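## Task

Scene 1: Clean one LC port and no other. It is in column 5 of 6 counting from the left, block 6 of 10 counting from the top, and hole 2 of 4 counting from the top. Insert the cleaner until its body will go no further, then withdraw it. Bumping other items or using force may count as failure. The robot must not tip over or finish leaning.

## Robot and tools

ROBOT. The LinearBot has an omnidirectional base and a column about 1.7 m high. A carriage rides the column (lift_m) and holds two identical six-joint arms, each ending in a two-finger gripper. The arm bases sit about 0.57 m + lift_m above the floor, and carriage parts hang about 0.15 m below that. A hand can reach 0.78 m from its shoulder but only about 0.38 m below its arm base. A hand is about 0.16 m long and 0.1 m wide (0.14 m open). Each fingertip is about 0.005 m thick in the closing direction and 0.02 m across. The wrist camera sticks out 0.11 m to one side of joint 6's axis. In the parked pose joints 1 to 6 are 0, 0.05, 0.05, 1.45, 0, 0, and with both arms parked the robot is about 0.85 m wide and 0.65 m long. There are three cameras, each 504x504. carriage_camera is fixed and looks ahead, tilted about 20 degrees down. left_wrist_camera and right_wrist_camera look out beyond the fingertips. Calibration matrices are supplied, but each can be slightly off.

FRAMES. All positions are in metres. The base frame has its origin on the floor under the base centre, with x forward, y left and z up. left_hand and right_hand give the point between each hand's pads in this frame. quat_wxyz rotates the base axes into the hand axes: the hand's z axis runs along the fingers and its y axis is the opening direction. A hand pointing straight up with joints 1, 5 and 6 at 0 reads (1, 0, 0, 0). base_odometry is given in the odometry frame, which is the base frame at the scene's start. It counts wheel turns only, so slip shows up as travel. Heading is in rad, positive to the left, from -3.142 to 3.142, and can drift a degree or two. Hand readings tend to sit above the true hand, more so at long reach.

move. This tool runs one action and returns state plus images. The arguments are base, joints, speeds, min_time_s and cameras, and all parts of the action start together. A call with no action just reports.
- base: a relative offset with exactly one key, measured from the base's last reported position. translate_m runs -2 to 2 with forward positive. strafe_m runs -2 to 2 with left positive. rotate_rad runs -6.3 to 6.3 with counter-clockwise positive.
- joints: one dictionary of absolute targets, keyed by name, covering the lift and both arms. lift_m: 0 to 1 m (±0.004). For each arm (left_ / right_): joint1_rad -2.617 to 3.054 (±0.02), yaw about vertical, 0 forward, positive left. joint2_rad 0 to 3.141 (±0.105), shoulder: 0 upper arm back and level, 1.57 upright, 3.14 forward and level. joint3_rad 0 to 3.141 (±0.06), elbow: 0 folded, 3.14 straight. joint4_rad -1.57 to 1.57 (±0.04), wrist pitch, positive lifts fingertips. joint5_rad -1.57 to 1.57 (±0.025), wrist yaw, positive swings fingertips RIGHT. joint6_rad -2.094 to 2.094 (±0.02), roll about the fingers, positive clockwise seen from the forearm. gripper_m 0 to 0.093 m (±0.004), the pad gap. Joints you leave out may still be driving toward earlier targets.
- speeds: caps for this action only. translate_m and strafe_m 0.02 to 0.5 m/s; rotate_rad 0.05 to 1.57 rad/s; lift_m 0.08 to 0.25 m/s. The highest value is the default.
- min_time_s: 0.1 to 8 s, the shortest duration for each arm and gripper motion. Use it for smooth, straighter hand paths.
- cameras: a list drawn from carriage_camera, left_wrist_camera, right_wrist_camera, all. If omitted or null you get all cameras; [] gives none.
An action may last at most 15 s, and base moves time out after 14 s. An unknown key makes the call invalid. An out-of-range value gets the call refused. After a refusal, or a stop that blocks the request, the remaining move, wait and finished_scene calls in that reply are skipped.

wait: seconds (0 to 10). It commands nothing and returns what an empty move returns. zoom_image: camera and region [x0, y0, x1, y1] in pixels, with (0,0) at top-left and at most 504x504. It only works on a camera included in the latest images. finished_scene: scene (1 or 2). It cannot be undone, and the goal must still hold once the robot is gone.

RESULTS. The move line reads done, or else the worst status. base_status and joint_status can be:
- done: for the base, this means the wheels turned the full amount.
- off_target: stopped short and possibly still pushing.
- contact_stop or time_out: the target is dropped and the joint or base holds where it is.
- not_followed: a self-collision check withheld the arm, and the robot may keep retrying. To get free, send one arm its current readings with joint 1 turned away, then the other arm in a later call.
- limit_stop_at_motor_heat: the target was blocked by an overheat stop.
on_its_own lists uncommanded behaviour, and its held at value is a target, not a reading. pictures gives the order of the images. motor_effort is in percent of maximum, with the bracket showing the action's peak. Readings can be off by several points plus up to half their value. If lift effort keeps dropping while the lift descends, a hand is resting on something. Joint torques for joints 1 to 3 wrap at ±28 N m. Gripper readings: closed on nothing they read 0.000 to 0.003. Gripping a hard part, they may read up to 0.005 under its width. To release, command a value well above the reading. MOTOR HOT appears at 75 °C. At 100 °C that arm goes limp for 30 to 60 s (OVER-TEMPERATURE FAULT).

TIMING. Between calls the robot holds its last command, and the scene keeps running while you reason.

CAUTIONS. The base contact stop ignores the arms, and arms have no contact stop. A blocked arm keeps pushing and then jumps to its target once free. Keep arms from hitting or squeezing each other, since a hard press ends the scene. The robot tips most easily with the carriage high, the arms extended, during pushes, or after abrupt stops. Only images reveal a lean. Never reverse under a table edge. If the base gets pinned, back off about 0.2 m. An arm held extended heats up, so park it when idle. For the cleaner, line it up with the target hole using the wrist cameras and zoom. Push along the port axis slowly, with min_time_s set, until it stops. Watch the effort readings so you do not force it. Then pull straight back out without brushing the neighbouring ports.

Each tool is called after "Call:" as name(argument=value, ...) on one line, values as JSON.

## Session

Call:
move()

Scene clock: 0.00 s.
Joint torques (N m): no reading
base_odometry: x=+0.000 y=+0.000 heading=+0.000
base_status: not commanded
joint_positions: lift_m=+0.252 left_joint1_rad=-0.573 left_joint2_rad=+1.236 left_joint3_rad=+0.860 left_joint4_rad=+0.568 left_joint5_rad=+0.207 left_joint6_rad=-0.038 left_gripper_m=+0.09396 right_joint1_rad=+0.021 right_joint2_rad=+1.472 right_joint3_rad=+0.974 right_joint4_rad=+0.454 right_joint5_rad=+0.032 right_joint6_rad=-0.009 right_gripper_m=+0.01653
joint_status: not commanded
motor_effort: lift_m=+34 drive_wheels=+0
left_hand: x=+0.5499 y=+0.0601 z=+1.2151 quat_wxyz=(+0.712, +0.244, +0.589, -0.293) (m; base frame)
right_hand: x=+0.6986 y=-0.3131 z=+1.1412 quat_wxyz=(+0.691, +0.000, +0.723, -0.007) (m; base frame)
pictures: carriage_camera, left_wrist_camera, right_wrist_camera

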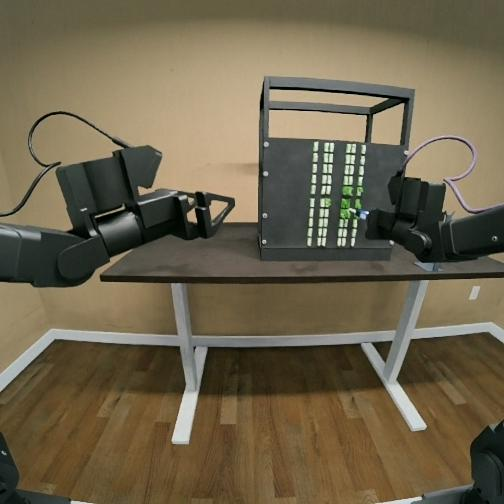

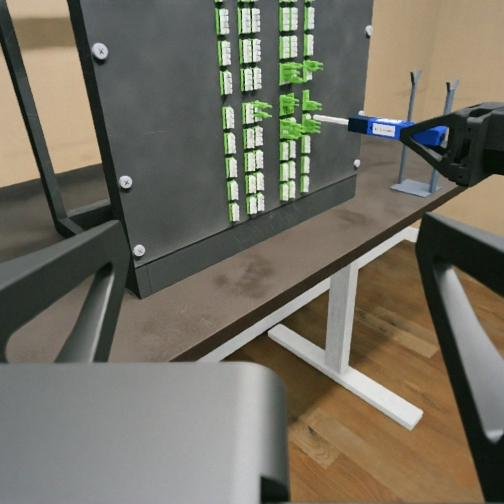

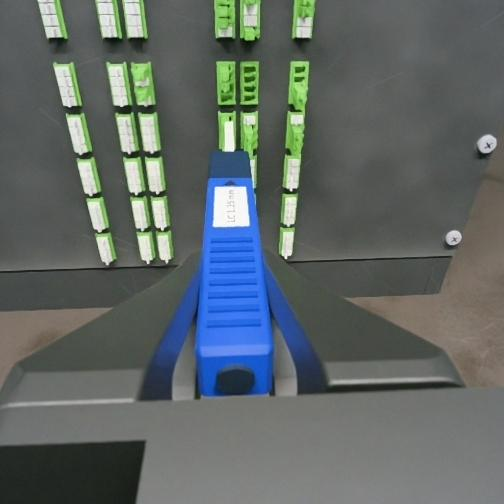

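Call:
zoom_image(camera="right_wrist_camera", region=[180, 0, 340, 200])

Call:
zoom_image(camera="carriage_camera", region=[290, 130, 390, 255])

Call:
zoom_image(camera="left_wrist_camera", region=[200, 0, 400, 230])

Scaled by 2.520.

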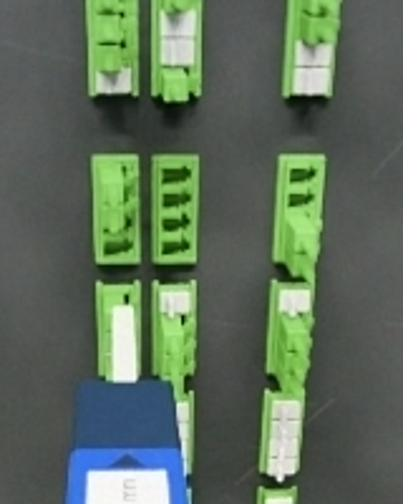

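Scaled by 4.032.

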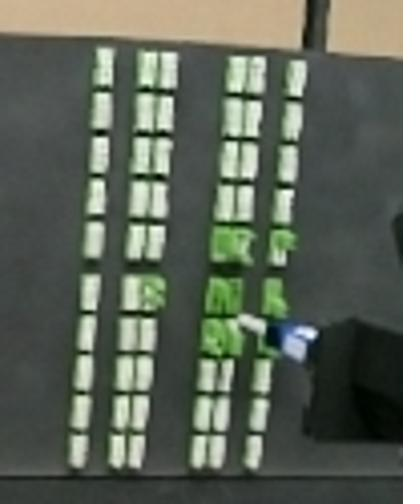

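Scaled by 2.191.

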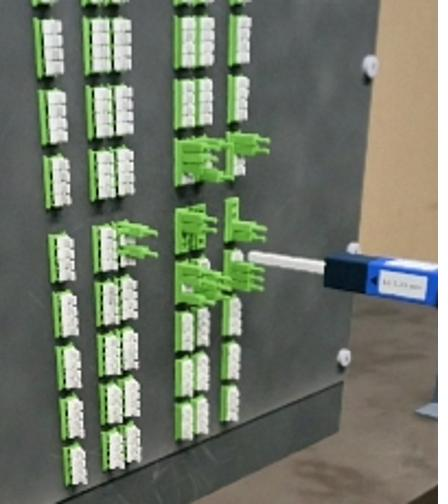

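Call:
move(base={"strafe_m":-0.015}, joints={"right_joint4_rad":0.489,"lift_m":0.257}, speeds={"strafe_m":0.03,"lift_m":0.08}, min_time_s=1)

Call:
zoom_image(camera="right_wrist_camera", region=[190, 40, 290, 160])

Call:
zoom_image(camera="left_wrist_camera", region=[260, 40, 460, 190])

Call:
zoom_image(camera="carriage_camera", region=[325, 180, 375, 240])

Scene clock: 2.90 s.
Joint torques (N m): left_arm=[0.06 -6.04 7.35 2.35 0 0.12] | right_arm=[-0.06 -7.13 6.68 2.19 -0.03 0.07]
move: done
base_odometry: x=+0.000 y=-0.015 heading=-0.001
base_status: done
joint_positions: lift_m=+0.257 left_joint1_rad=-0.573 left_joint2_rad=+1.236 left_joint3_rad=+0.860 left_joint4_rad=+0.573 left_joint5_rad=+0.206 left_joint6_rad=-0.038 left_gripper_m=+0.09396 right_joint1_rad=+0.021 right_joint2_rad=+1.472 right_joint3_rad=+0.974 right_joint4_rad=+0.467 right_joint5_rad=+0.032 right_joint6_rad=-0.009 right_gripper_m=+0.01653
joint_status: all done
motor_effort: lift_m=+38(44) drive_wheels=-4(10)
left_hand: x=+0.5497 y=+0.0601 z=+1.2207 quat_wxyz=(+0.714, +0.244, +0.587, -0.294) (m; base frame)
right_hand: x=+0.6987 y=-0.3133 z=+1.1487 quat_wxyz=(+0.696, +0.001, +0.718, -0.007) (m; base frame)
pictures: carriage_camera, left_wrist_camera, right_wrist_camera
camera_calibration:
carriage_camera: T_world_to_cam=[[-0.0328342, -0.999455, 0.00330495, 0.00360084], [-0.338512, 0.0080094, -0.940928, 1.22361], [0.940389, -0.0320134, -0.33859, 0.313327], [0, 0, 0, 1]] pos_world=[0.119677, 0.00382911, 1.25741]
left_wrist_camera: T_world_to_cam=[[-0.683219, -0.729531, -0.0315459, 0.463701], [-0.304748, 0.324129, -0.895583, 1.24327], [0.663581, -0.602266, -0.443774, 0.335651], [0, 0, 0, 1]] pos_world=[0.472963, 0.137455, 1.27704]
right_wrist_camera: T_world_to_cam=[[-0.0614576, -0.997872, 0.0217647, -0.303273], [-0.568262, 0.0170551, -0.822671, 1.35353], [0.820549, -0.0629274, -0.568102, 0.179828], [0, 0, 0, 1]] pos_world=[0.602962, -0.314396, 1.22227]

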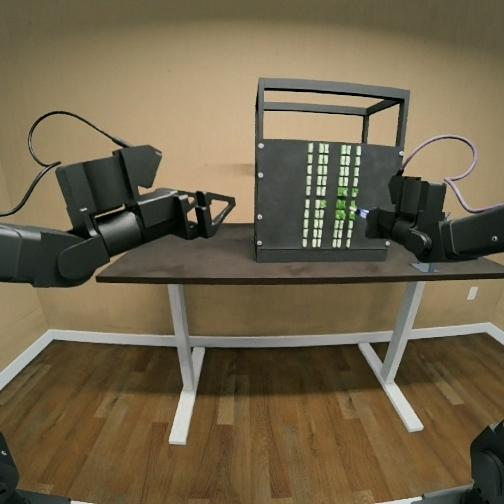

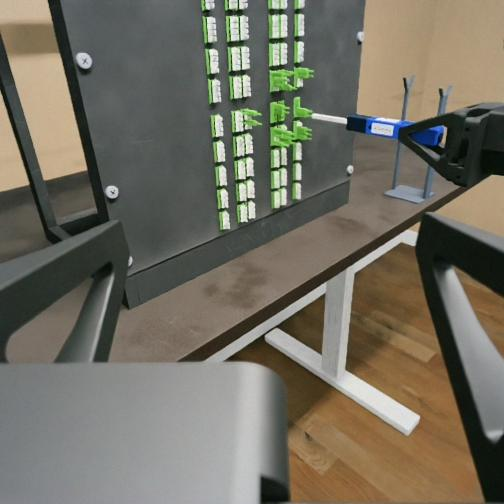

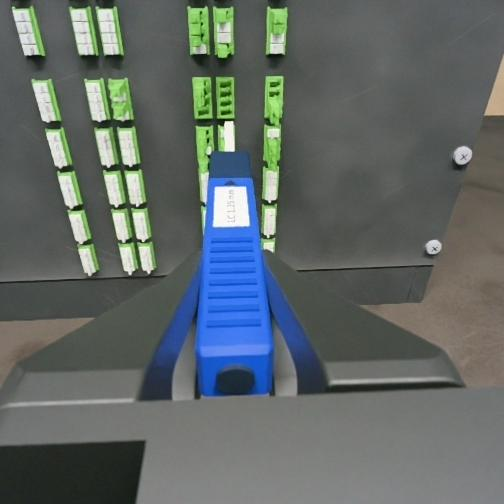

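Scaled by 4.200.

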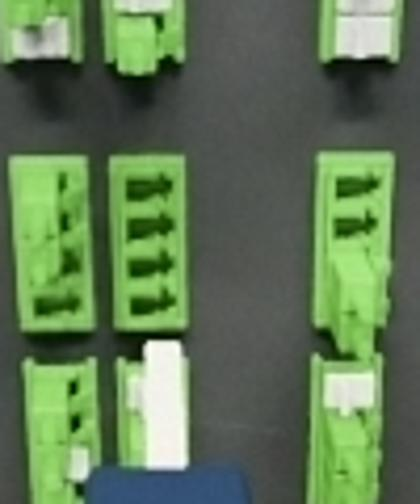

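Scaled by 2.520.

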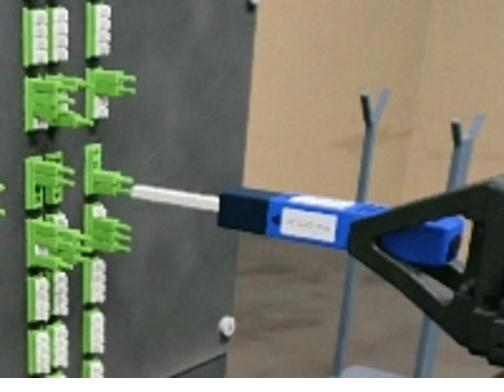

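Scaled by 8.400.

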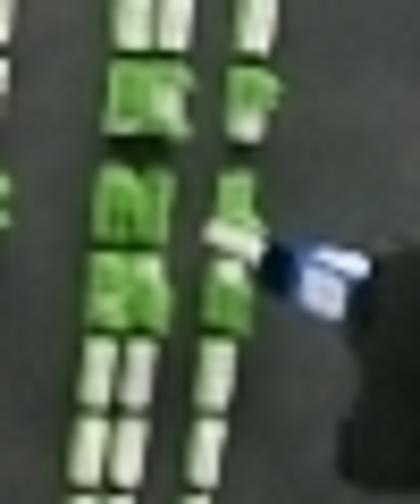

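Call:
move(base={"translate_m":0.028}, joints={"right_joint4_rad":0.495,"lift_m":0.26}, speeds={"translate_m":0.03,"lift_m":0.08}, min_time_s=1)

Call:
zoom_image(camera="right_wrist_camera", region=[190, 60, 270, 160])

Call:
zoom_image(camera="left_wrist_camera", region=[260, 40, 460, 190])

Call:
zoom_image(camera="right_wrist_camera", region=[160, 150, 310, 410])

Scene clock: 5.07 s.
Joint torques (N m): left_arm=[0.25 -6.05 7.35 2.33 0 0.12] | right_arm=[-0.06 -7.06 6.65 2.1 -0.03 0.07]
move: done
base_odometry: x=+0.028 y=-0.015 heading=-0.002
base_status: done
joint_positions: lift_m=+0.260 left_joint1_rad=-0.573 left_joint2_rad=+1.236 left_joint3_rad=+0.860 left_joint4_rad=+0.574 left_joint5_rad=+0.206 left_joint6_rad=-0.038 left_gripper_m=+0.09396 right_joint1_rad=+0.021 right_joint2_rad=+1.472 right_joint3_rad=+0.974 right_joint4_rad=+0.481 right_joint5_rad=+0.032 right_joint6_rad=-0.009 right_gripper_m=+0.01653
joint_status: all done
motor_effort: lift_m=+38(44) drive_wheels=-6(10)
left_hand: x=+0.5495 y=+0.0602 z=+1.2240 quat_wxyz=(+0.714, +0.243, +0.587, -0.294) (m; base frame)
right_hand: x=+0.6988 y=-0.3133 z=+1.1551 quat_wxyz=(+0.701, +0.001, +0.713, -0.007) (m; base frame)
pictures: carriage_camera, left_wrist_camera, right_wrist_camera
camera_calibration:
carriage_camera: T_world_to_cam=[[-0.0328342, -0.999455, 0.00330495, 0.00359092], [-0.338512, 0.0080094, -0.940928, 1.22644], [0.940389, -0.0320134, -0.33859, 0.314342], [0, 0, 0, 1]] pos_world=[0.119677, 0.00382911, 1.26041]
left_wrist_camera: T_world_to_cam=[[-0.683202, -0.729533, -0.0318753, 0.464225], [-0.303512, 0.323397, -0.896267, 1.24641], [0.664165, -0.602657, -0.442367, 0.335302], [0, 0, 0, 1]] pos_world=[0.472762, 0.137656, 1.28024]
right_wrist_camera: T_world_to_cam=[[-0.0617609, -0.99788, 0.0205376, -0.301749], [-0.556597, 0.0173542, -0.830602, 1.35991], [0.828484, -0.0627298, -0.556488, 0.164449], [0, 0, 0, 1]] pos_world=[0.602042, -0.314394, 1.22725]

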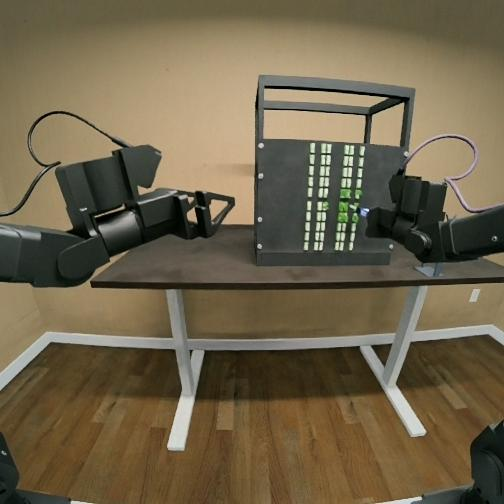

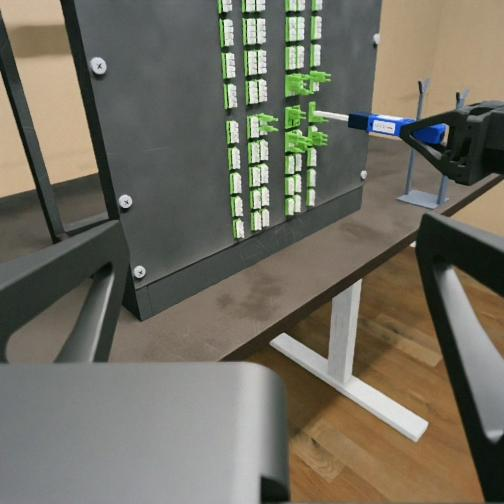

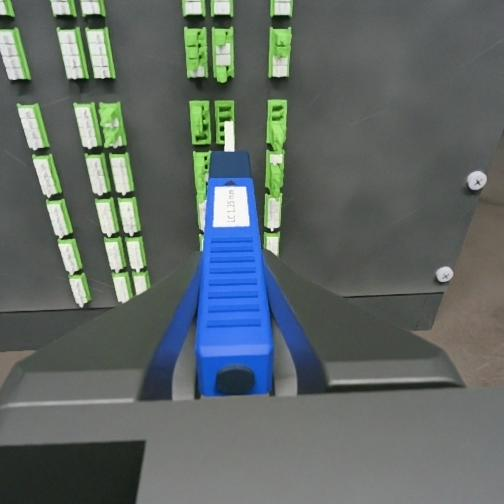

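Scaled by 5.040.

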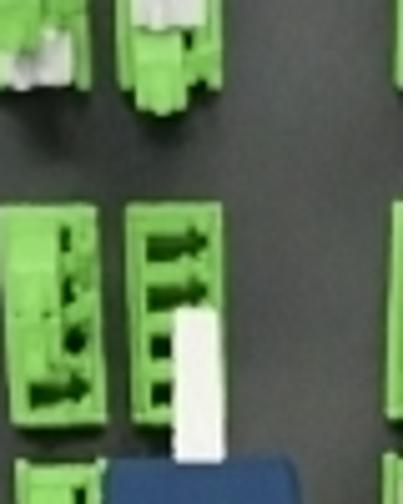

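Scaled by 2.520.

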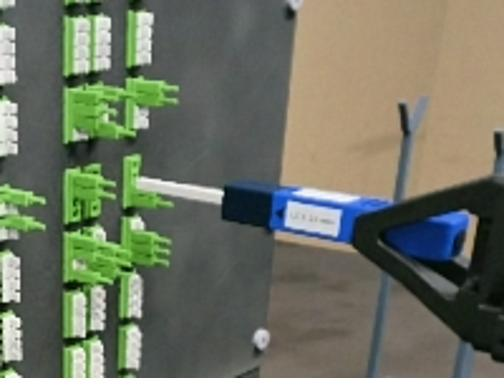

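Scaled by 1.938.

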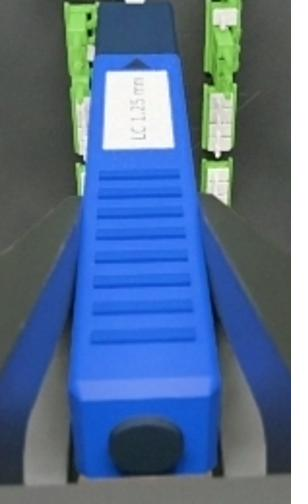

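Call:
move(base={"strafe_m":0.0035}, joints={"lift_m":0.2575}, speeds={"strafe_m":0.02,"lift_m":0.08}, cameras=[])

Call:
move(base={"translate_m":0.012}, speeds={"translate_m":0.03})

Call:
zoom_image(camera="right_wrist_camera", region=[190, 80, 270, 180])

Call:
zoom_image(camera="left_wrist_camera", region=[280, 60, 400, 150])

Scene clock: 6.17 s.
Joint torques (N m): left_arm=[0.01 -6 7.34 2.37 0.05 0.12] | right_arm=[-0.09 -7.12 6.71 2.08 -0.02 0.06]
move: done
base_odometry: x=+0.028 y=-0.012 heading=-0.002
base_status: done
joint_positions: lift_m=+0.258 left_joint1_rad=-0.573 left_joint2_rad=+1.236 left_joint3_rad=+0.860 left_joint4_rad=+0.572 left_joint5_rad=+0.206 left_joint6_rad=-0.038 left_gripper_m=+0.09396 right_joint1_rad=+0.021 right_joint2_rad=+1.472 right_joint3_rad=+0.974 right_joint4_rad=+0.482 right_joint5_rad=+0.032 right_joint6_rad=-0.009 right_gripper_m=+0.01653
joint_status: all done
motor_effort: lift_m=+28(28) drive_wheels=-2(5)
left_hand: x=+0.5497 y=+0.0602 z=+1.2219 quat_wxyz=(+0.714, +0.243, +0.588, -0.294) (m; base frame)
right_hand: x=+0.6988 y=-0.3131 z=+1.1538 quat_wxyz=(+0.701, +0.001, +0.713, -0.007) (m; base frame)
pictures: none
No camera images: "cameras" was empty.

Scene clock: 7.07 s.
Joint torques (N m): left_arm=[0.02 -6.06 7.32 2.36 0.01 0.12] | right_arm=[-0.06 -7.16 6.72 2.07 -0.02 0.07]
move: done
base_odometry: x=+0.040 y=-0.012 heading=-0.003
base_status: done
joint_positions: lift_m=+0.258 left_joint1_rad=-0.573 left_joint2_rad=+1.236 left_joint3_rad=+0.860 left_joint4_rad=+0.572 left_joint5_rad=+0.206 left_joint6_rad=-0.038 left_gripper_m=+0.09396 right_joint1_rad=+0.021 right_joint2_rad=+1.472 right_joint3_rad=+0.974 right_joint4_rad=+0.482 right_joint5_rad=+0.032 right_joint6_rad=-0.009 right_gripper_m=+0.01653
joint_status: not commanded
motor_effort: lift_m=+28(28) drive_wheels=-6(9)
left_hand: x=+0.5496 y=+0.0601 z=+1.2219 quat_wxyz=(+0.714, +0.243, +0.588, -0.294) (m; base frame)
right_hand: x=+0.6988 y=-0.3131 z=+1.1539 quat_wxyz=(+0.701, +0.001, +0.713, -0.007) (m; base frame)
pictures: carriage_camera, left_wrist_camera, right_wrist_camera
camera_calibration:
carriage_camera: T_world_to_cam=[[-0.0328342, -0.999455, 0.00330495, 0.00359654], [-0.338512, 0.0080094, -0.940928, 1.22484], [0.940389, -0.0320134, -0.33859, 0.313767], [0, 0, 0, 1]] pos_world=[0.119677, 0.00382911, 1.25871]
left_wrist_camera: T_world_to_cam=[[-0.683008, -0.729742, -0.0312541, 0.463299], [-0.305457, 0.32424, -0.895301, 1.2444], [0.663472, -0.601951, -0.444364, 0.336989], [0, 0, 0, 1]] pos_world=[0.472964, 0.137456, 1.27833]
right_wrist_camera: T_world_to_cam=[[-0.0614311, -0.997902, 0.0204355, -0.301707], [-0.555365, 0.0171621, -0.831429, 1.35891], [0.829335, -0.0624248, -0.555254, 0.161822], [0, 0, 0, 1]] pos_world=[0.601951, -0.314294, 1.22585]

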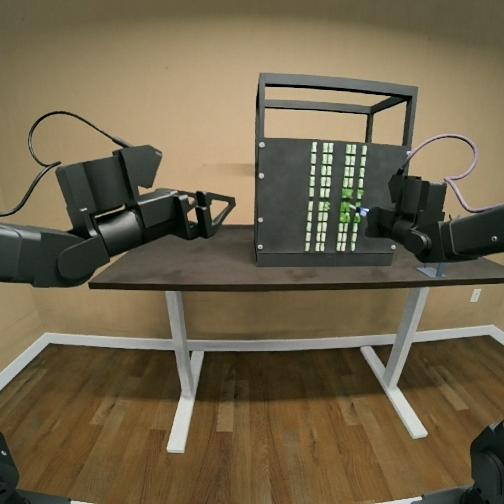

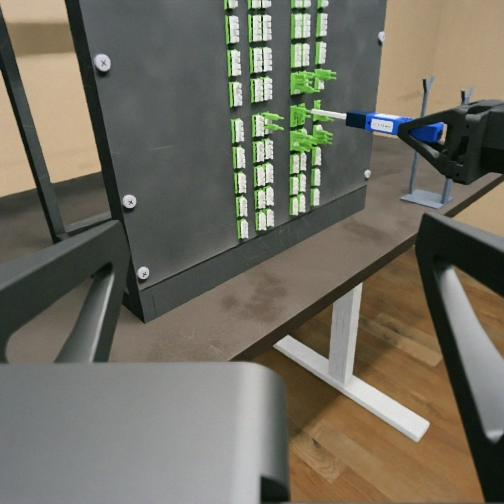

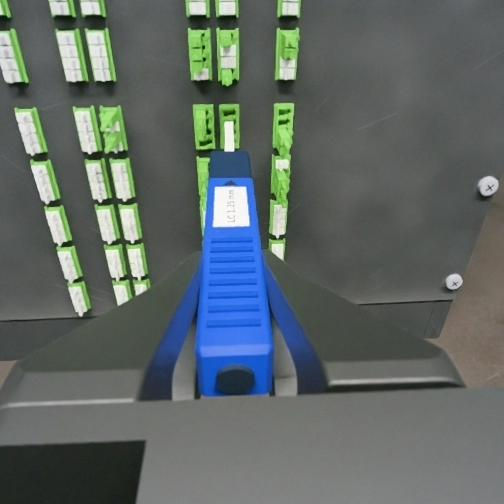

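Scaled by 5.040.

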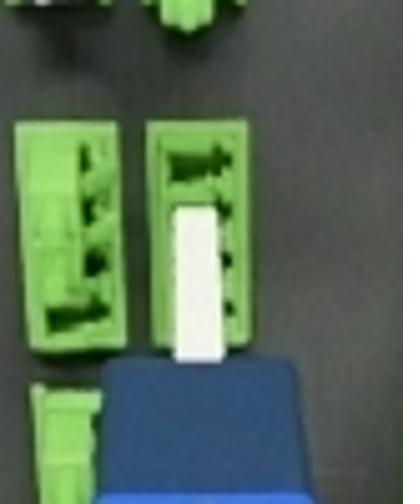

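Scaled by 4.200.

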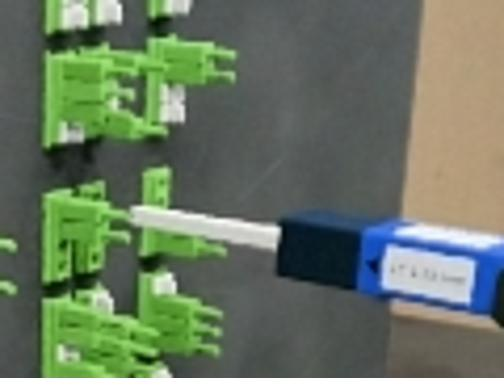

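Call:
move(base={"strafe_m":0.001}, joints={"lift_m":0.2565}, speeds={"strafe_m":0.02,"lift_m":0.08}, cameras=[])

Call:
move(base={"translate_m":0.006}, speeds={"translate_m":0.03})

Call:
zoom_image(camera="right_wrist_camera", region=[200, 90, 260, 160])

Call:
zoom_image(camera="left_wrist_camera", region=[290, 70, 370, 140])

Call:
zoom_image(camera="carriage_camera", region=[330, 185, 380, 235])

Scene clock: 8.20 s.
Joint torques (N m): left_arm=[0.12 -6.04 7.35 2.38 -0.04 0.12] | right_arm=[-0.16 -7.1 6.64 2.05 -0.03 0.06]
move: done
base_odometry: x=+0.040 y=-0.011 heading=-0.004
base_status: done
joint_positions: lift_m=+0.257 left_joint1_rad=-0.573 left_joint2_rad=+1.236 left_joint3_rad=+0.860 left_joint4_rad=+0.571 left_joint5_rad=+0.205 left_joint6_rad=-0.038 left_gripper_m=+0.09396 right_joint1_rad=+0.021 right_joint2_rad=+1.472 right_joint3_rad=+0.974 right_joint4_rad=+0.485 right_joint5_rad=+0.033 right_joint6_rad=-0.009 right_gripper_m=+0.01653
joint_status: all done
motor_effort: lift_m=+28(29) drive_wheels=-2(4)
left_hand: x=+0.5498 y=+0.0601 z=+1.2205 quat_wxyz=(+0.713, +0.243, +0.588, -0.293) (m; base frame)
right_hand: x=+0.6988 y=-0.3132 z=+1.1534 quat_wxyz=(+0.702, +0.001, +0.712, -0.007) (m; base frame)
pictures: none
No camera images: "cameras" was empty.

Scene clock: 8.87 s.
Joint torques (N m): left_arm=[0.03 -6.02 7.35 2.38 0.02 0.12] | right_arm=[-0.09 -7.05 6.65 2.04 -0.03 0.07]
move: done
base_odometry: x=+0.046 y=-0.011 heading=-0.005
base_status: done
joint_positions: lift_m=+0.257 left_joint1_rad=-0.573 left_joint2_rad=+1.236 left_joint3_rad=+0.860 left_joint4_rad=+0.571 left_joint5_rad=+0.205 left_joint6_rad=-0.038 left_gripper_m=+0.09396 right_joint1_rad=+0.021 right_joint2_rad=+1.472 right_joint3_rad=+0.974 right_joint4_rad=+0.485 right_joint5_rad=+0.033 right_joint6_rad=-0.009 right_gripper_m=+0.01653
joint_status: not commanded
motor_effort: lift_m=+28(28) drive_wheels=-5(8)
left_hand: x=+0.5499 y=+0.0602 z=+1.2205 quat_wxyz=(+0.713, +0.243, +0.588, -0.293) (m; base frame)
right_hand: x=+0.6988 y=-0.3132 z=+1.1535 quat_wxyz=(+0.702, +0.001, +0.712, -0.007) (m; base frame)
pictures: carriage_camera, left_wrist_camera, right_wrist_camera
camera_calibration:
carriage_camera: T_world_to_cam=[[-0.0328342, -0.999455, 0.00330495, 0.00359952], [-0.338512, 0.0080094, -0.940928, 1.22399], [0.940389, -0.0320134, -0.33859, 0.313462], [0, 0, 0, 1]] pos_world=[0.119677, 0.00382911, 1.25781]
left_wrist_camera: T_world_to_cam=[[-0.682191, -0.730522, -0.0308741, 0.462702], [-0.307019, 0.324518, -0.894666, 1.2433], [0.663592, -0.600854, -0.445668, 0.337714], [0, 0, 0, 1]] pos_world=[0.473264, 0.137457, 1.27713]
right_wrist_camera: T_world_to_cam=[[-0.0622652, -0.997855, 0.0202008, -0.301001], [-0.553153, 0.0176549, -0.832893, 1.35892], [0.83075, -0.0630344, -0.553066, 0.157912], [0, 0, 0, 1]] pos_world=[0.601764, -0.314393, 1.22525]

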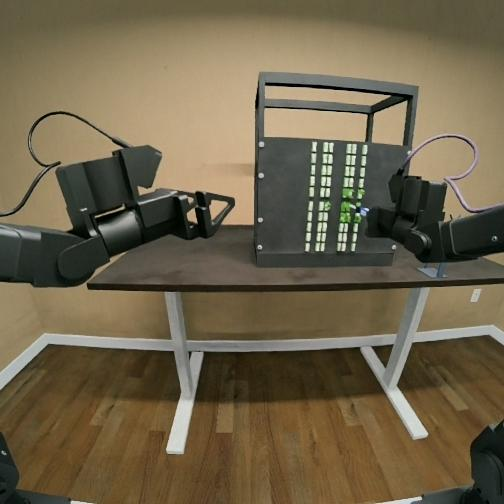

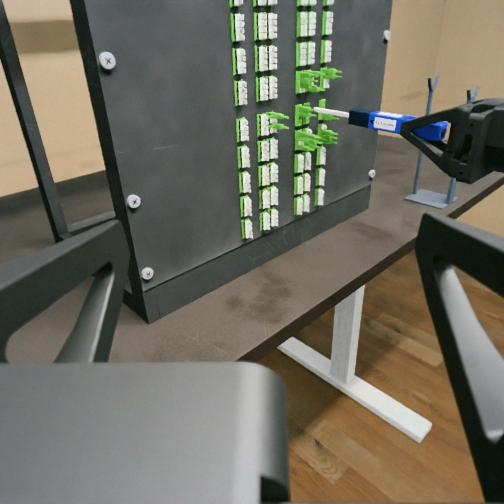

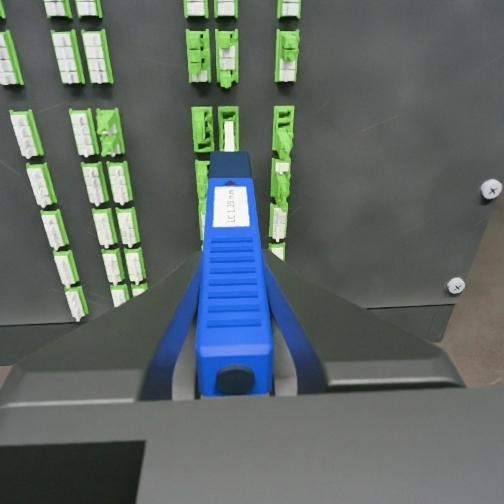

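Scaled by 7.200.

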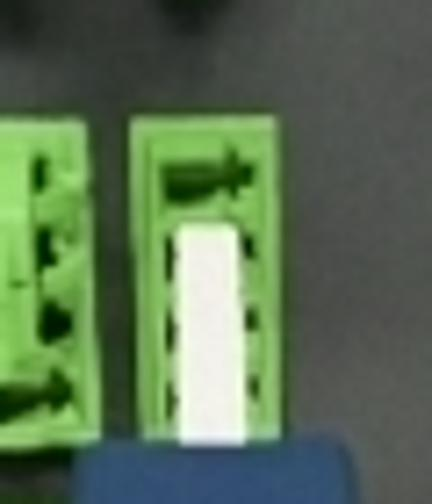

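Scaled by 6.300.

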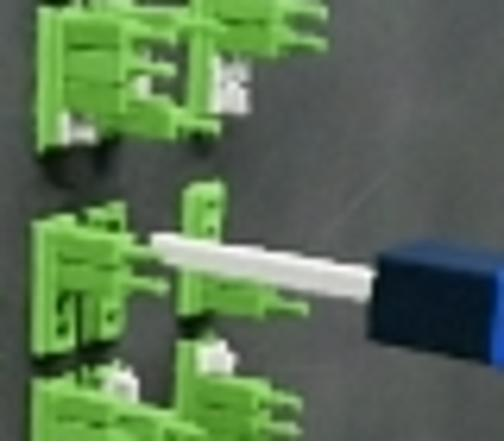

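Scaled by 10.080.

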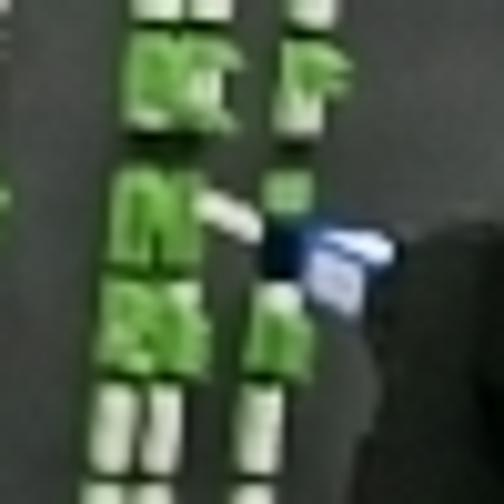

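Call:
move(base={"strafe_m":0.0013}, joints={"lift_m":0.2538}, speeds={"strafe_m":0.02,"lift_m":0.08}, cameras=[])

Call:
move(base={"translate_m":0.004}, speeds={"translate_m":0.03})

Call:
zoom_image(camera="right_wrist_camera", region=[200, 90, 260, 160])

Call:
zoom_image(camera="left_wrist_camera", region=[290, 70, 370, 140])

Scene clock: 10.10 s.
Joint torques (N m): left_arm=[0.17 -6.11 7.35 2.39 0.02 0.13] | right_arm=[-0.16 -7.15 6.61 2.06 -0.04 0.06]
move: done
base_odometry: x=+0.046 y=-0.010 heading=-0.005
base_status: done
joint_positions: lift_m=+0.254 left_joint1_rad=-0.573 left_joint2_rad=+1.236 left_joint3_rad=+0.860 left_joint4_rad=+0.569 left_joint5_rad=+0.205 left_joint6_rad=-0.038 left_gripper_m=+0.09396 right_joint1_rad=+0.022 right_joint2_rad=+1.472 right_joint3_rad=+0.974 right_joint4_rad=+0.484 right_joint5_rad=+0.033 right_joint6_rad=-0.009 right_gripper_m=+0.01653
joint_status: all done
motor_effort: lift_m=+28(29) drive_wheels=-2(4)
left_hand: x=+0.5500 y=+0.0602 z=+1.2175 quat_wxyz=(+0.713, +0.243, +0.589, -0.293) (m; base frame)
right_hand: x=+0.6988 y=-0.3129 z=+1.1506 quat_wxyz=(+0.702, +0.001, +0.712, -0.007) (m; base frame)
pictures: none
No camera images: "cameras" was empty.

Scene clock: 10.83 s.
Joint torques (N m): left_arm=[0.12 -6.04 7.34 2.4 0.02 0.12] | right_arm=[-0.18 -7.06 6.72 2.05 -0.03 0.07]
move: done
base_odometry: x=+0.050 y=-0.011 heading=-0.006
base_status: done
joint_positions: lift_m=+0.254 left_joint1_rad=-0.573 left_joint2_rad=+1.236 left_joint3_rad=+0.860 left_joint4_rad=+0.569 left_joint5_rad=+0.204 left_joint6_rad=-0.038 left_gripper_m=+0.09396 right_joint1_rad=+0.022 right_joint2_rad=+1.472 right_joint3_rad=+0.974 right_joint4_rad=+0.486 right_joint5_rad=+0.032 right_joint6_rad=-0.009 right_gripper_m=+0.01653
joint_status: not commanded
motor_effort: lift_m=+28(28) drive_wheels=-3(8)
left_hand: x=+0.5501 y=+0.0604 z=+1.2175 quat_wxyz=(+0.713, +0.243, +0.589, -0.293) (m; base frame)
right_hand: x=+0.6988 y=-0.3127 z=+1.1510 quat_wxyz=(+0.703, +0.000, +0.711, -0.007) (m; base frame)
pictures: carriage_camera, left_wrist_camera, right_wrist_camera
camera_calibration:
carriage_camera: T_world_to_cam=[[-0.0328342, -0.999455, 0.00330495, 0.00360877], [-0.338512, 0.0080094, -0.940928, 1.22135], [0.940389, -0.0320134, -0.33859, 0.312514], [0, 0, 0, 1]] pos_world=[0.119677, 0.00382911, 1.25501]
left_wrist_camera: T_world_to_cam=[[-0.681641, -0.731046, -0.0306095, 0.462225], [-0.308177, 0.324789, -0.89417, 1.24064], [0.663621, -0.600069, -0.446681, 0.337457], [0, 0, 0, 1]] pos_world=[0.473465, 0.137458, 1.27423]
right_wrist_camera: T_world_to_cam=[[-0.0607031, -0.997952, 0.0201638, -0.301481], [-0.552509, 0.01677, -0.833338, 1.35658], [0.831294, -0.0617269, -0.552395, 0.155838], [0, 0, 0, 1]] pos_world=[0.601673, -0.313994, 1.22265]

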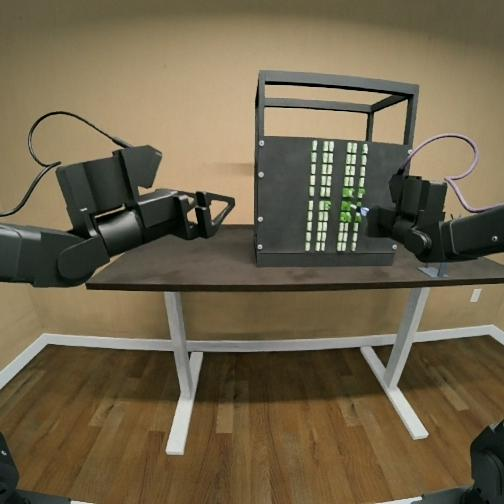

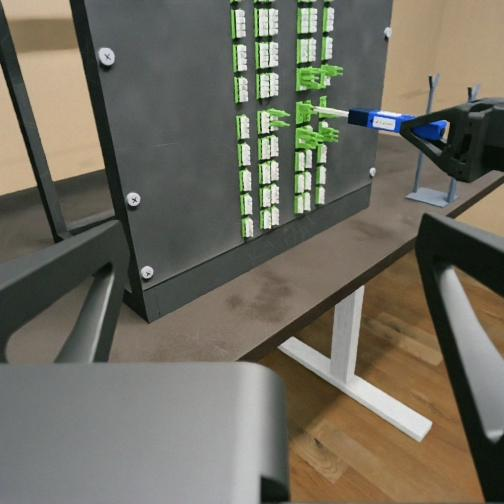

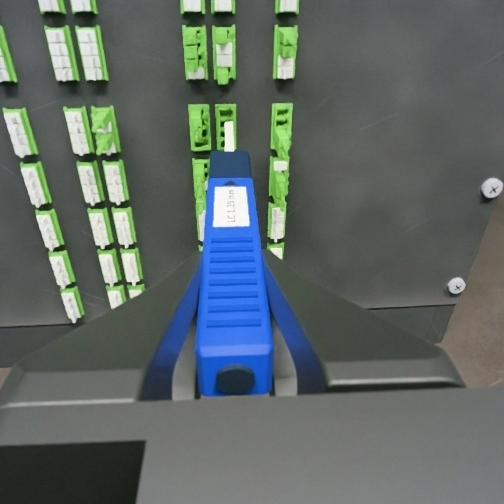

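Scaled by 7.200.

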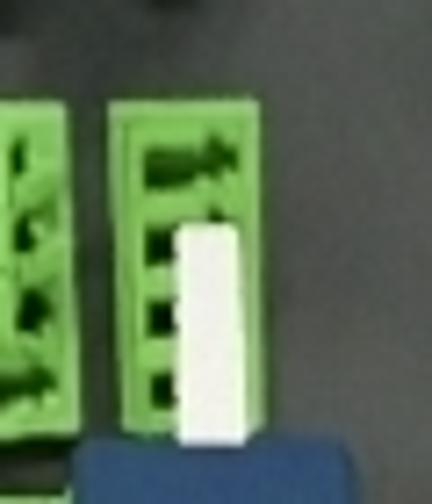

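Scaled by 6.300.

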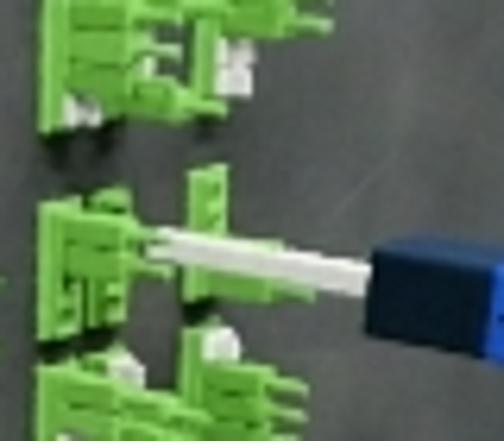

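Call:
move(base={"rotate_rad":0.004}, speeds={"rotate_rad":0.05})

Call:
zoom_image(camera="right_wrist_camera", region=[200, 90, 260, 160])

Call:
zoom_image(camera="left_wrist_camera", region=[290, 70, 370, 140])

Scene clock: 11.73 s.
Joint torques (N m): left_arm=[0.12 -5.93 7.31 2.37 0.02 0.13] | right_arm=[-0.14 -7.06 6.67 2.04 -0.02 0.07]
move: done
base_odometry: x=+0.050 y=-0.011 heading=-0.003
base_status: done
joint_positions: lift_m=+0.254 left_joint1_rad=-0.573 left_joint2_rad=+1.236 left_joint3_rad=+0.860 left_joint4_rad=+0.569 left_joint5_rad=+0.204 left_joint6_rad=-0.038 left_gripper_m=+0.09396 right_joint1_rad=+0.022 right_joint2_rad=+1.472 right_joint3_rad=+0.974 right_joint4_rad=+0.486 right_joint5_rad=+0.032 right_joint6_rad=-0.009 right_gripper_m=+0.01653
joint_status: not commanded
motor_effort: lift_m=+28(28) drive_wheels=-5(7)
left_hand: x=+0.5501 y=+0.0604 z=+1.2175 quat_wxyz=(+0.713, +0.243, +0.589, -0.293) (m; base frame)
right_hand: x=+0.6988 y=-0.3127 z=+1.1510 quat_wxyz=(+0.703, +0.000, +0.711, -0.007) (m; base frame)
pictures: carriage_camera, left_wrist_camera, right_wrist_camera
camera_calibration:
carriage_camera: T_world_to_cam=[[-0.0328342, -0.999455, 0.00330495, 0.00360877], [-0.338512, 0.0080094, -0.940928, 1.22135], [0.940389, -0.0320134, -0.33859, 0.312514], [0, 0, 0, 1]] pos_world=[0.119677, 0.00382911, 1.25501]
left_wrist_camera: T_world_to_cam=[[-0.681641, -0.731046, -0.0306095, 0.462225], [-0.308177, 0.324789, -0.89417, 1.24064], [0.663621, -0.600069, -0.446681, 0.337457], [0, 0, 0, 1]] pos_world=[0.473465, 0.137458, 1.27423]
right_wrist_camera: T_world_to_cam=[[-0.0607031, -0.997952, 0.0201638, -0.301481], [-0.552509, 0.01677, -0.833338, 1.35658], [0.831294, -0.0617269, -0.552395, 0.155838], [0, 0, 0, 1]] pos_world=[0.601673, -0.313994, 1.22265]

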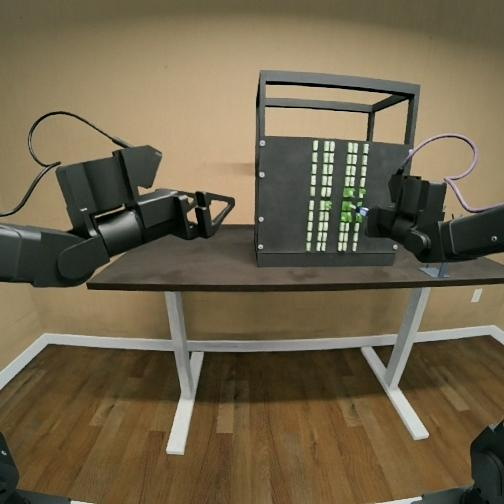

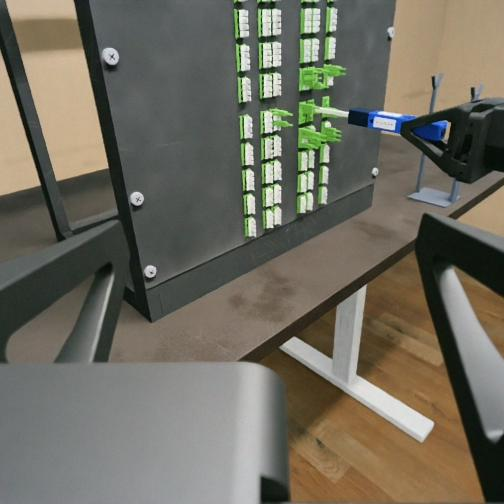

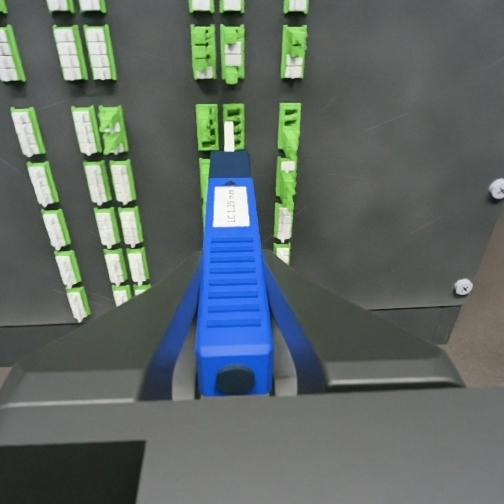

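Scaled by 7.200.

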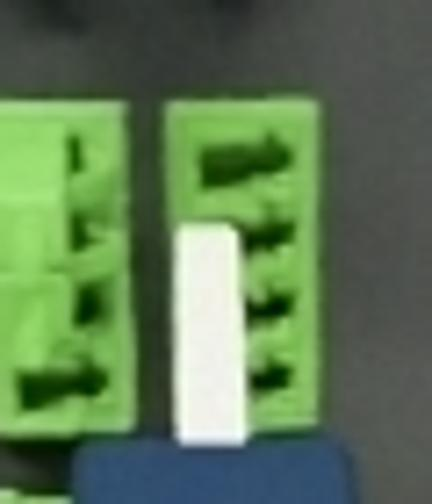

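Scaled by 6.300.

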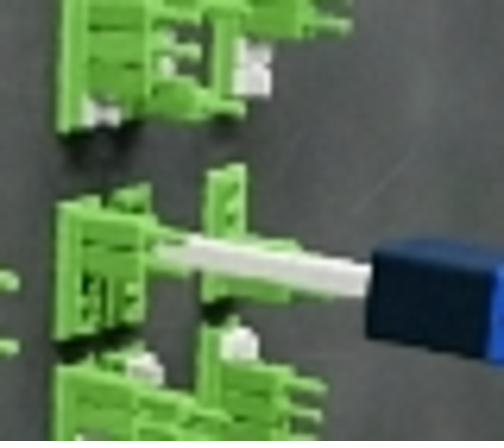

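Call:
move(base={"strafe_m":-0.002}, joints={"lift_m":0.2531}, speeds={"strafe_m":0.02,"lift_m":0.08}, cameras=[])

Call:
move(base={"translate_m":0.003}, speeds={"translate_m":0.02})

Call:
zoom_image(camera="right_wrist_camera", region=[200, 90, 260, 160])

Call:
zoom_image(camera="left_wrist_camera", region=[290, 70, 370, 140])

Scene clock: 12.53 s.
Joint torques (N m): left_arm=[-0.05 -6.05 7.35 2.4 -0.06 0.13] | right_arm=[-0.06 -7.12 6.71 2.03 -0.01 0.06]
move: done
base_odometry: x=+0.050 y=-0.012 heading=-0.003
base_status: done
joint_positions: lift_m=+0.254 left_joint1_rad=-0.573 left_joint2_rad=+1.236 left_joint3_rad=+0.860 left_joint4_rad=+0.569 left_joint5_rad=+0.205 left_joint6_rad=-0.038 left_gripper_m=+0.09396 right_joint1_rad=+0.022 right_joint2_rad=+1.472 right_joint3_rad=+0.974 right_joint4_rad=+0.486 right_joint5_rad=+0.033 right_joint6_rad=-0.009 right_gripper_m=+0.01653
joint_status: all done
motor_effort: lift_m=+27(28) drive_wheels=-1(7)
left_hand: x=+0.5500 y=+0.0602 z=+1.2167 quat_wxyz=(+0.713, +0.243, +0.589, -0.293) (m; base frame)
right_hand: x=+0.6988 y=-0.3130 z=+1.1504 quat_wxyz=(+0.703, +0.001, +0.711, -0.007) (m; base frame)
pictures: none
No camera images: "cameras" was empty.

Scene clock: 13.17 s.
Joint torques (N m): left_arm=[0.01 -6.16 7.34 2.38 0.02 0.12] | right_arm=[-0.14 -7.09 6.69 2.03 -0.03 0.07]
move: done
base_odometry: x=+0.052 y=-0.012 heading=-0.003
base_status: done
joint_positions: lift_m=+0.254 left_joint1_rad=-0.573 left_joint2_rad=+1.236 left_joint3_rad=+0.860 left_joint4_rad=+0.570 left_joint5_rad=+0.205 left_joint6_rad=-0.038 left_gripper_m=+0.09396 right_joint1_rad=+0.022 right_joint2_rad=+1.472 right_joint3_rad=+0.974 right_joint4_rad=+0.486 right_joint5_rad=+0.033 right_joint6_rad=-0.009 right_gripper_m=+0.01653
joint_status: not commanded
motor_effort: lift_m=+27(27) drive_wheels=-3(7)
left_hand: x=+0.5500 y=+0.0602 z=+1.2169 quat_wxyz=(+0.713, +0.243, +0.589, -0.293) (m; base frame)
right_hand: x=+0.6988 y=-0.3130 z=+1.1505 quat_wxyz=(+0.703, +0.001, +0.711, -0.007) (m; base frame)
pictures: carriage_camera, left_wrist_camera, right_wrist_camera
camera_calibration:
carriage_camera: T_world_to_cam=[[-0.0328342, -0.999455, 0.00330495, 0.00361075], [-0.338512, 0.0080094, -0.940928, 1.22079], [0.940389, -0.0320134, -0.33859, 0.312311], [0, 0, 0, 1]] pos_world=[0.119677, 0.00382911, 1.25441]
left_wrist_camera: T_world_to_cam=[[-0.682211, -0.730509, -0.0307447, 0.462432], [-0.307611, 0.324912, -0.89432, 1.24002], [0.663298, -0.600657, -0.44637, 0.337034], [0, 0, 0, 1]] pos_world=[0.473365, 0.137357, 1.27363]
right_wrist_camera: T_world_to_cam=[[-0.0619263, -0.997878, 0.0201262, -0.300862], [-0.552151, 0.0174533, -0.833562, 1.35635], [0.831441, -0.0627321, -0.55206, 0.154681], [0, 0, 0, 1]] pos_world=[0.601672, -0.314193, 1.22205]

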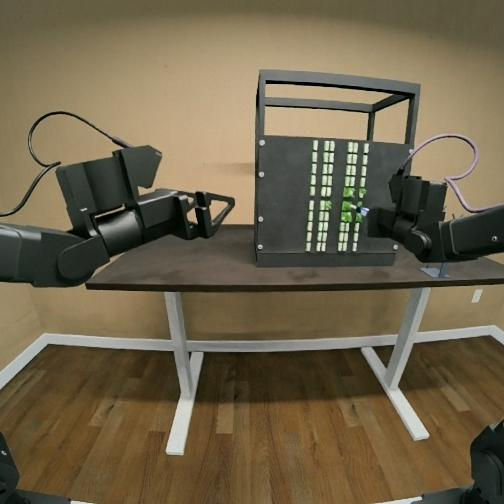

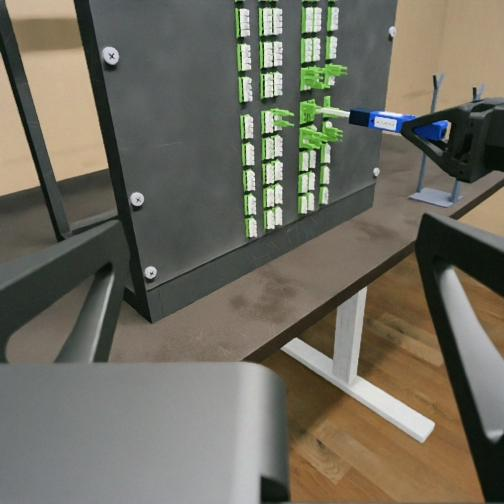

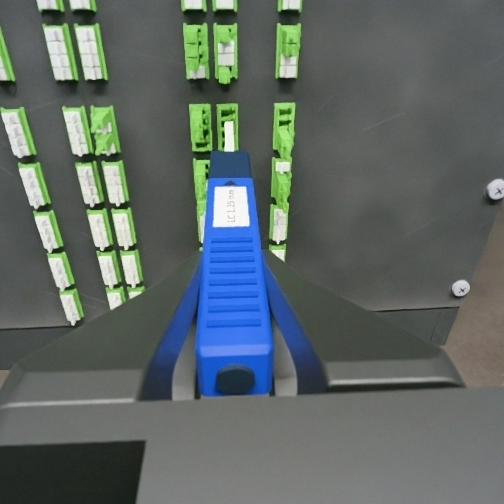

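Scaled by 7.200.

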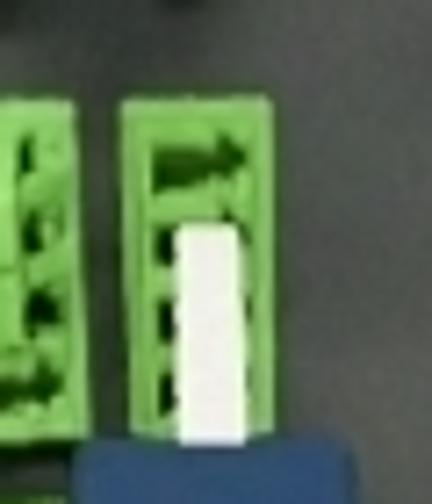

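Scaled by 6.300.

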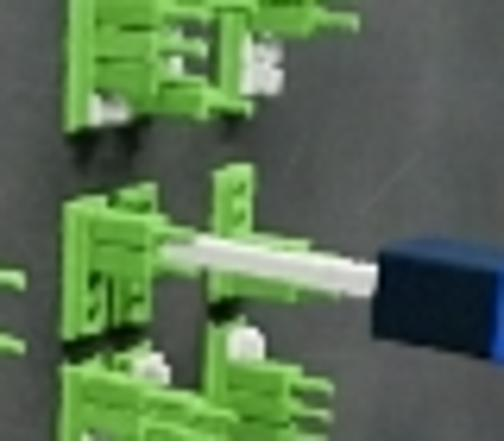

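Call:
move(base={"rotate_rad":0.0018}, speeds={"rotate_rad":0.05}, cameras=["right_wrist_camera","left_wrist_camera"])

Call:
zoom_image(camera="right_wrist_camera", region=[200, 90, 260, 160])

Call:
zoom_image(camera="left_wrist_camera", region=[290, 70, 370, 140])

Scene clock: 13.90 s.
Joint torques (N m): left_arm=[0.05 -5.87 7.35 2.38 0.03 0.12] | right_arm=[-0.18 -7.04 6.64 2.04 -0.03 0.07]
move: done
base_odometry: x=+0.052 y=-0.012 heading=-0.001
base_status: done
joint_positions: lift_m=+0.254 left_joint1_rad=-0.573 left_joint2_rad=+1.236 left_joint3_rad=+0.860 left_joint4_rad=+0.570 left_joint5_rad=+0.205 left_joint6_rad=-0.038 left_gripper_m=+0.09396 right_joint1_rad=+0.022 right_joint2_rad=+1.472 right_joint3_rad=+0.974 right_joint4_rad=+0.487 right_joint5_rad=+0.033 right_joint6_rad=-0.009 right_gripper_m=+0.01653
joint_status: not commanded
motor_effort: lift_m=+27(27) drive_wheels=-4(4)
left_hand: x=+0.5499 y=+0.0602 z=+1.2170 quat_wxyz=(+0.713, +0.243, +0.589, -0.293) (m; base frame)
right_hand: x=+0.6988 y=-0.3130 z=+1.1505 quat_wxyz=(+0.703, +0.001, +0.711, -0.007) (m; base frame)
pictures: left_wrist_camera, right_wrist_camera
camera_calibration:
left_wrist_camera: T_world_to_cam=[[-0.682224, -0.730494, -0.0307928, 0.462503], [-0.307355, 0.324751, -0.894466, 1.24004], [0.663402, -0.600762, -0.446074, 0.336748], [0, 0, 0, 1]] pos_world=[0.473265, 0.137457, 1.27363]
right_wrist_camera: T_world_to_cam=[[-0.0614959, -0.997906, 0.0200394, -0.301026], [-0.551867, 0.0172659, -0.833753, 1.35644], [0.831661, -0.0623315, -0.551774, 0.154376], [0, 0, 0, 1]] pos_world=[0.601675, -0.314193, 1.22215]

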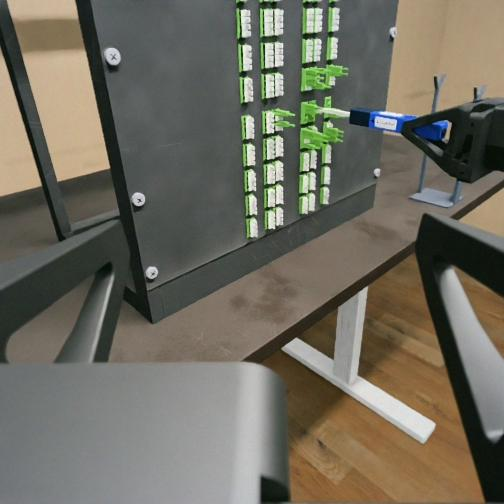

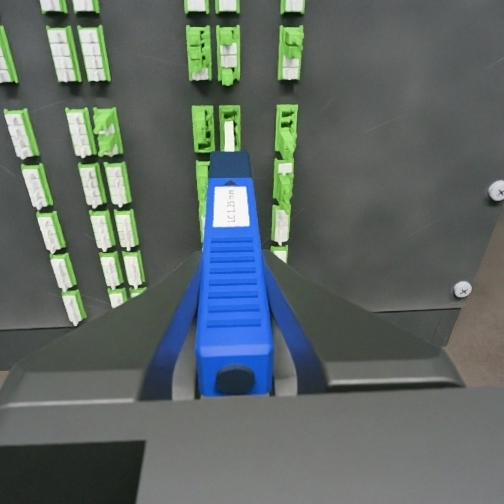

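Scaled by 7.200.

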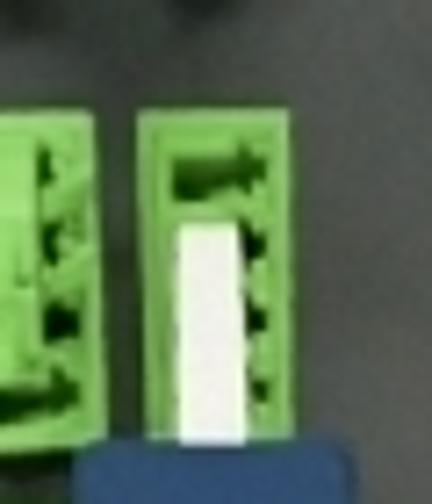

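Scaled by 6.300.

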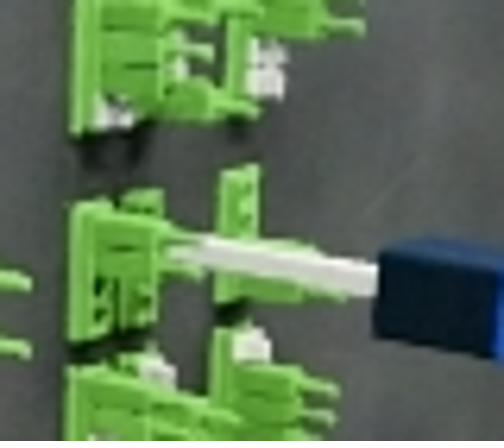

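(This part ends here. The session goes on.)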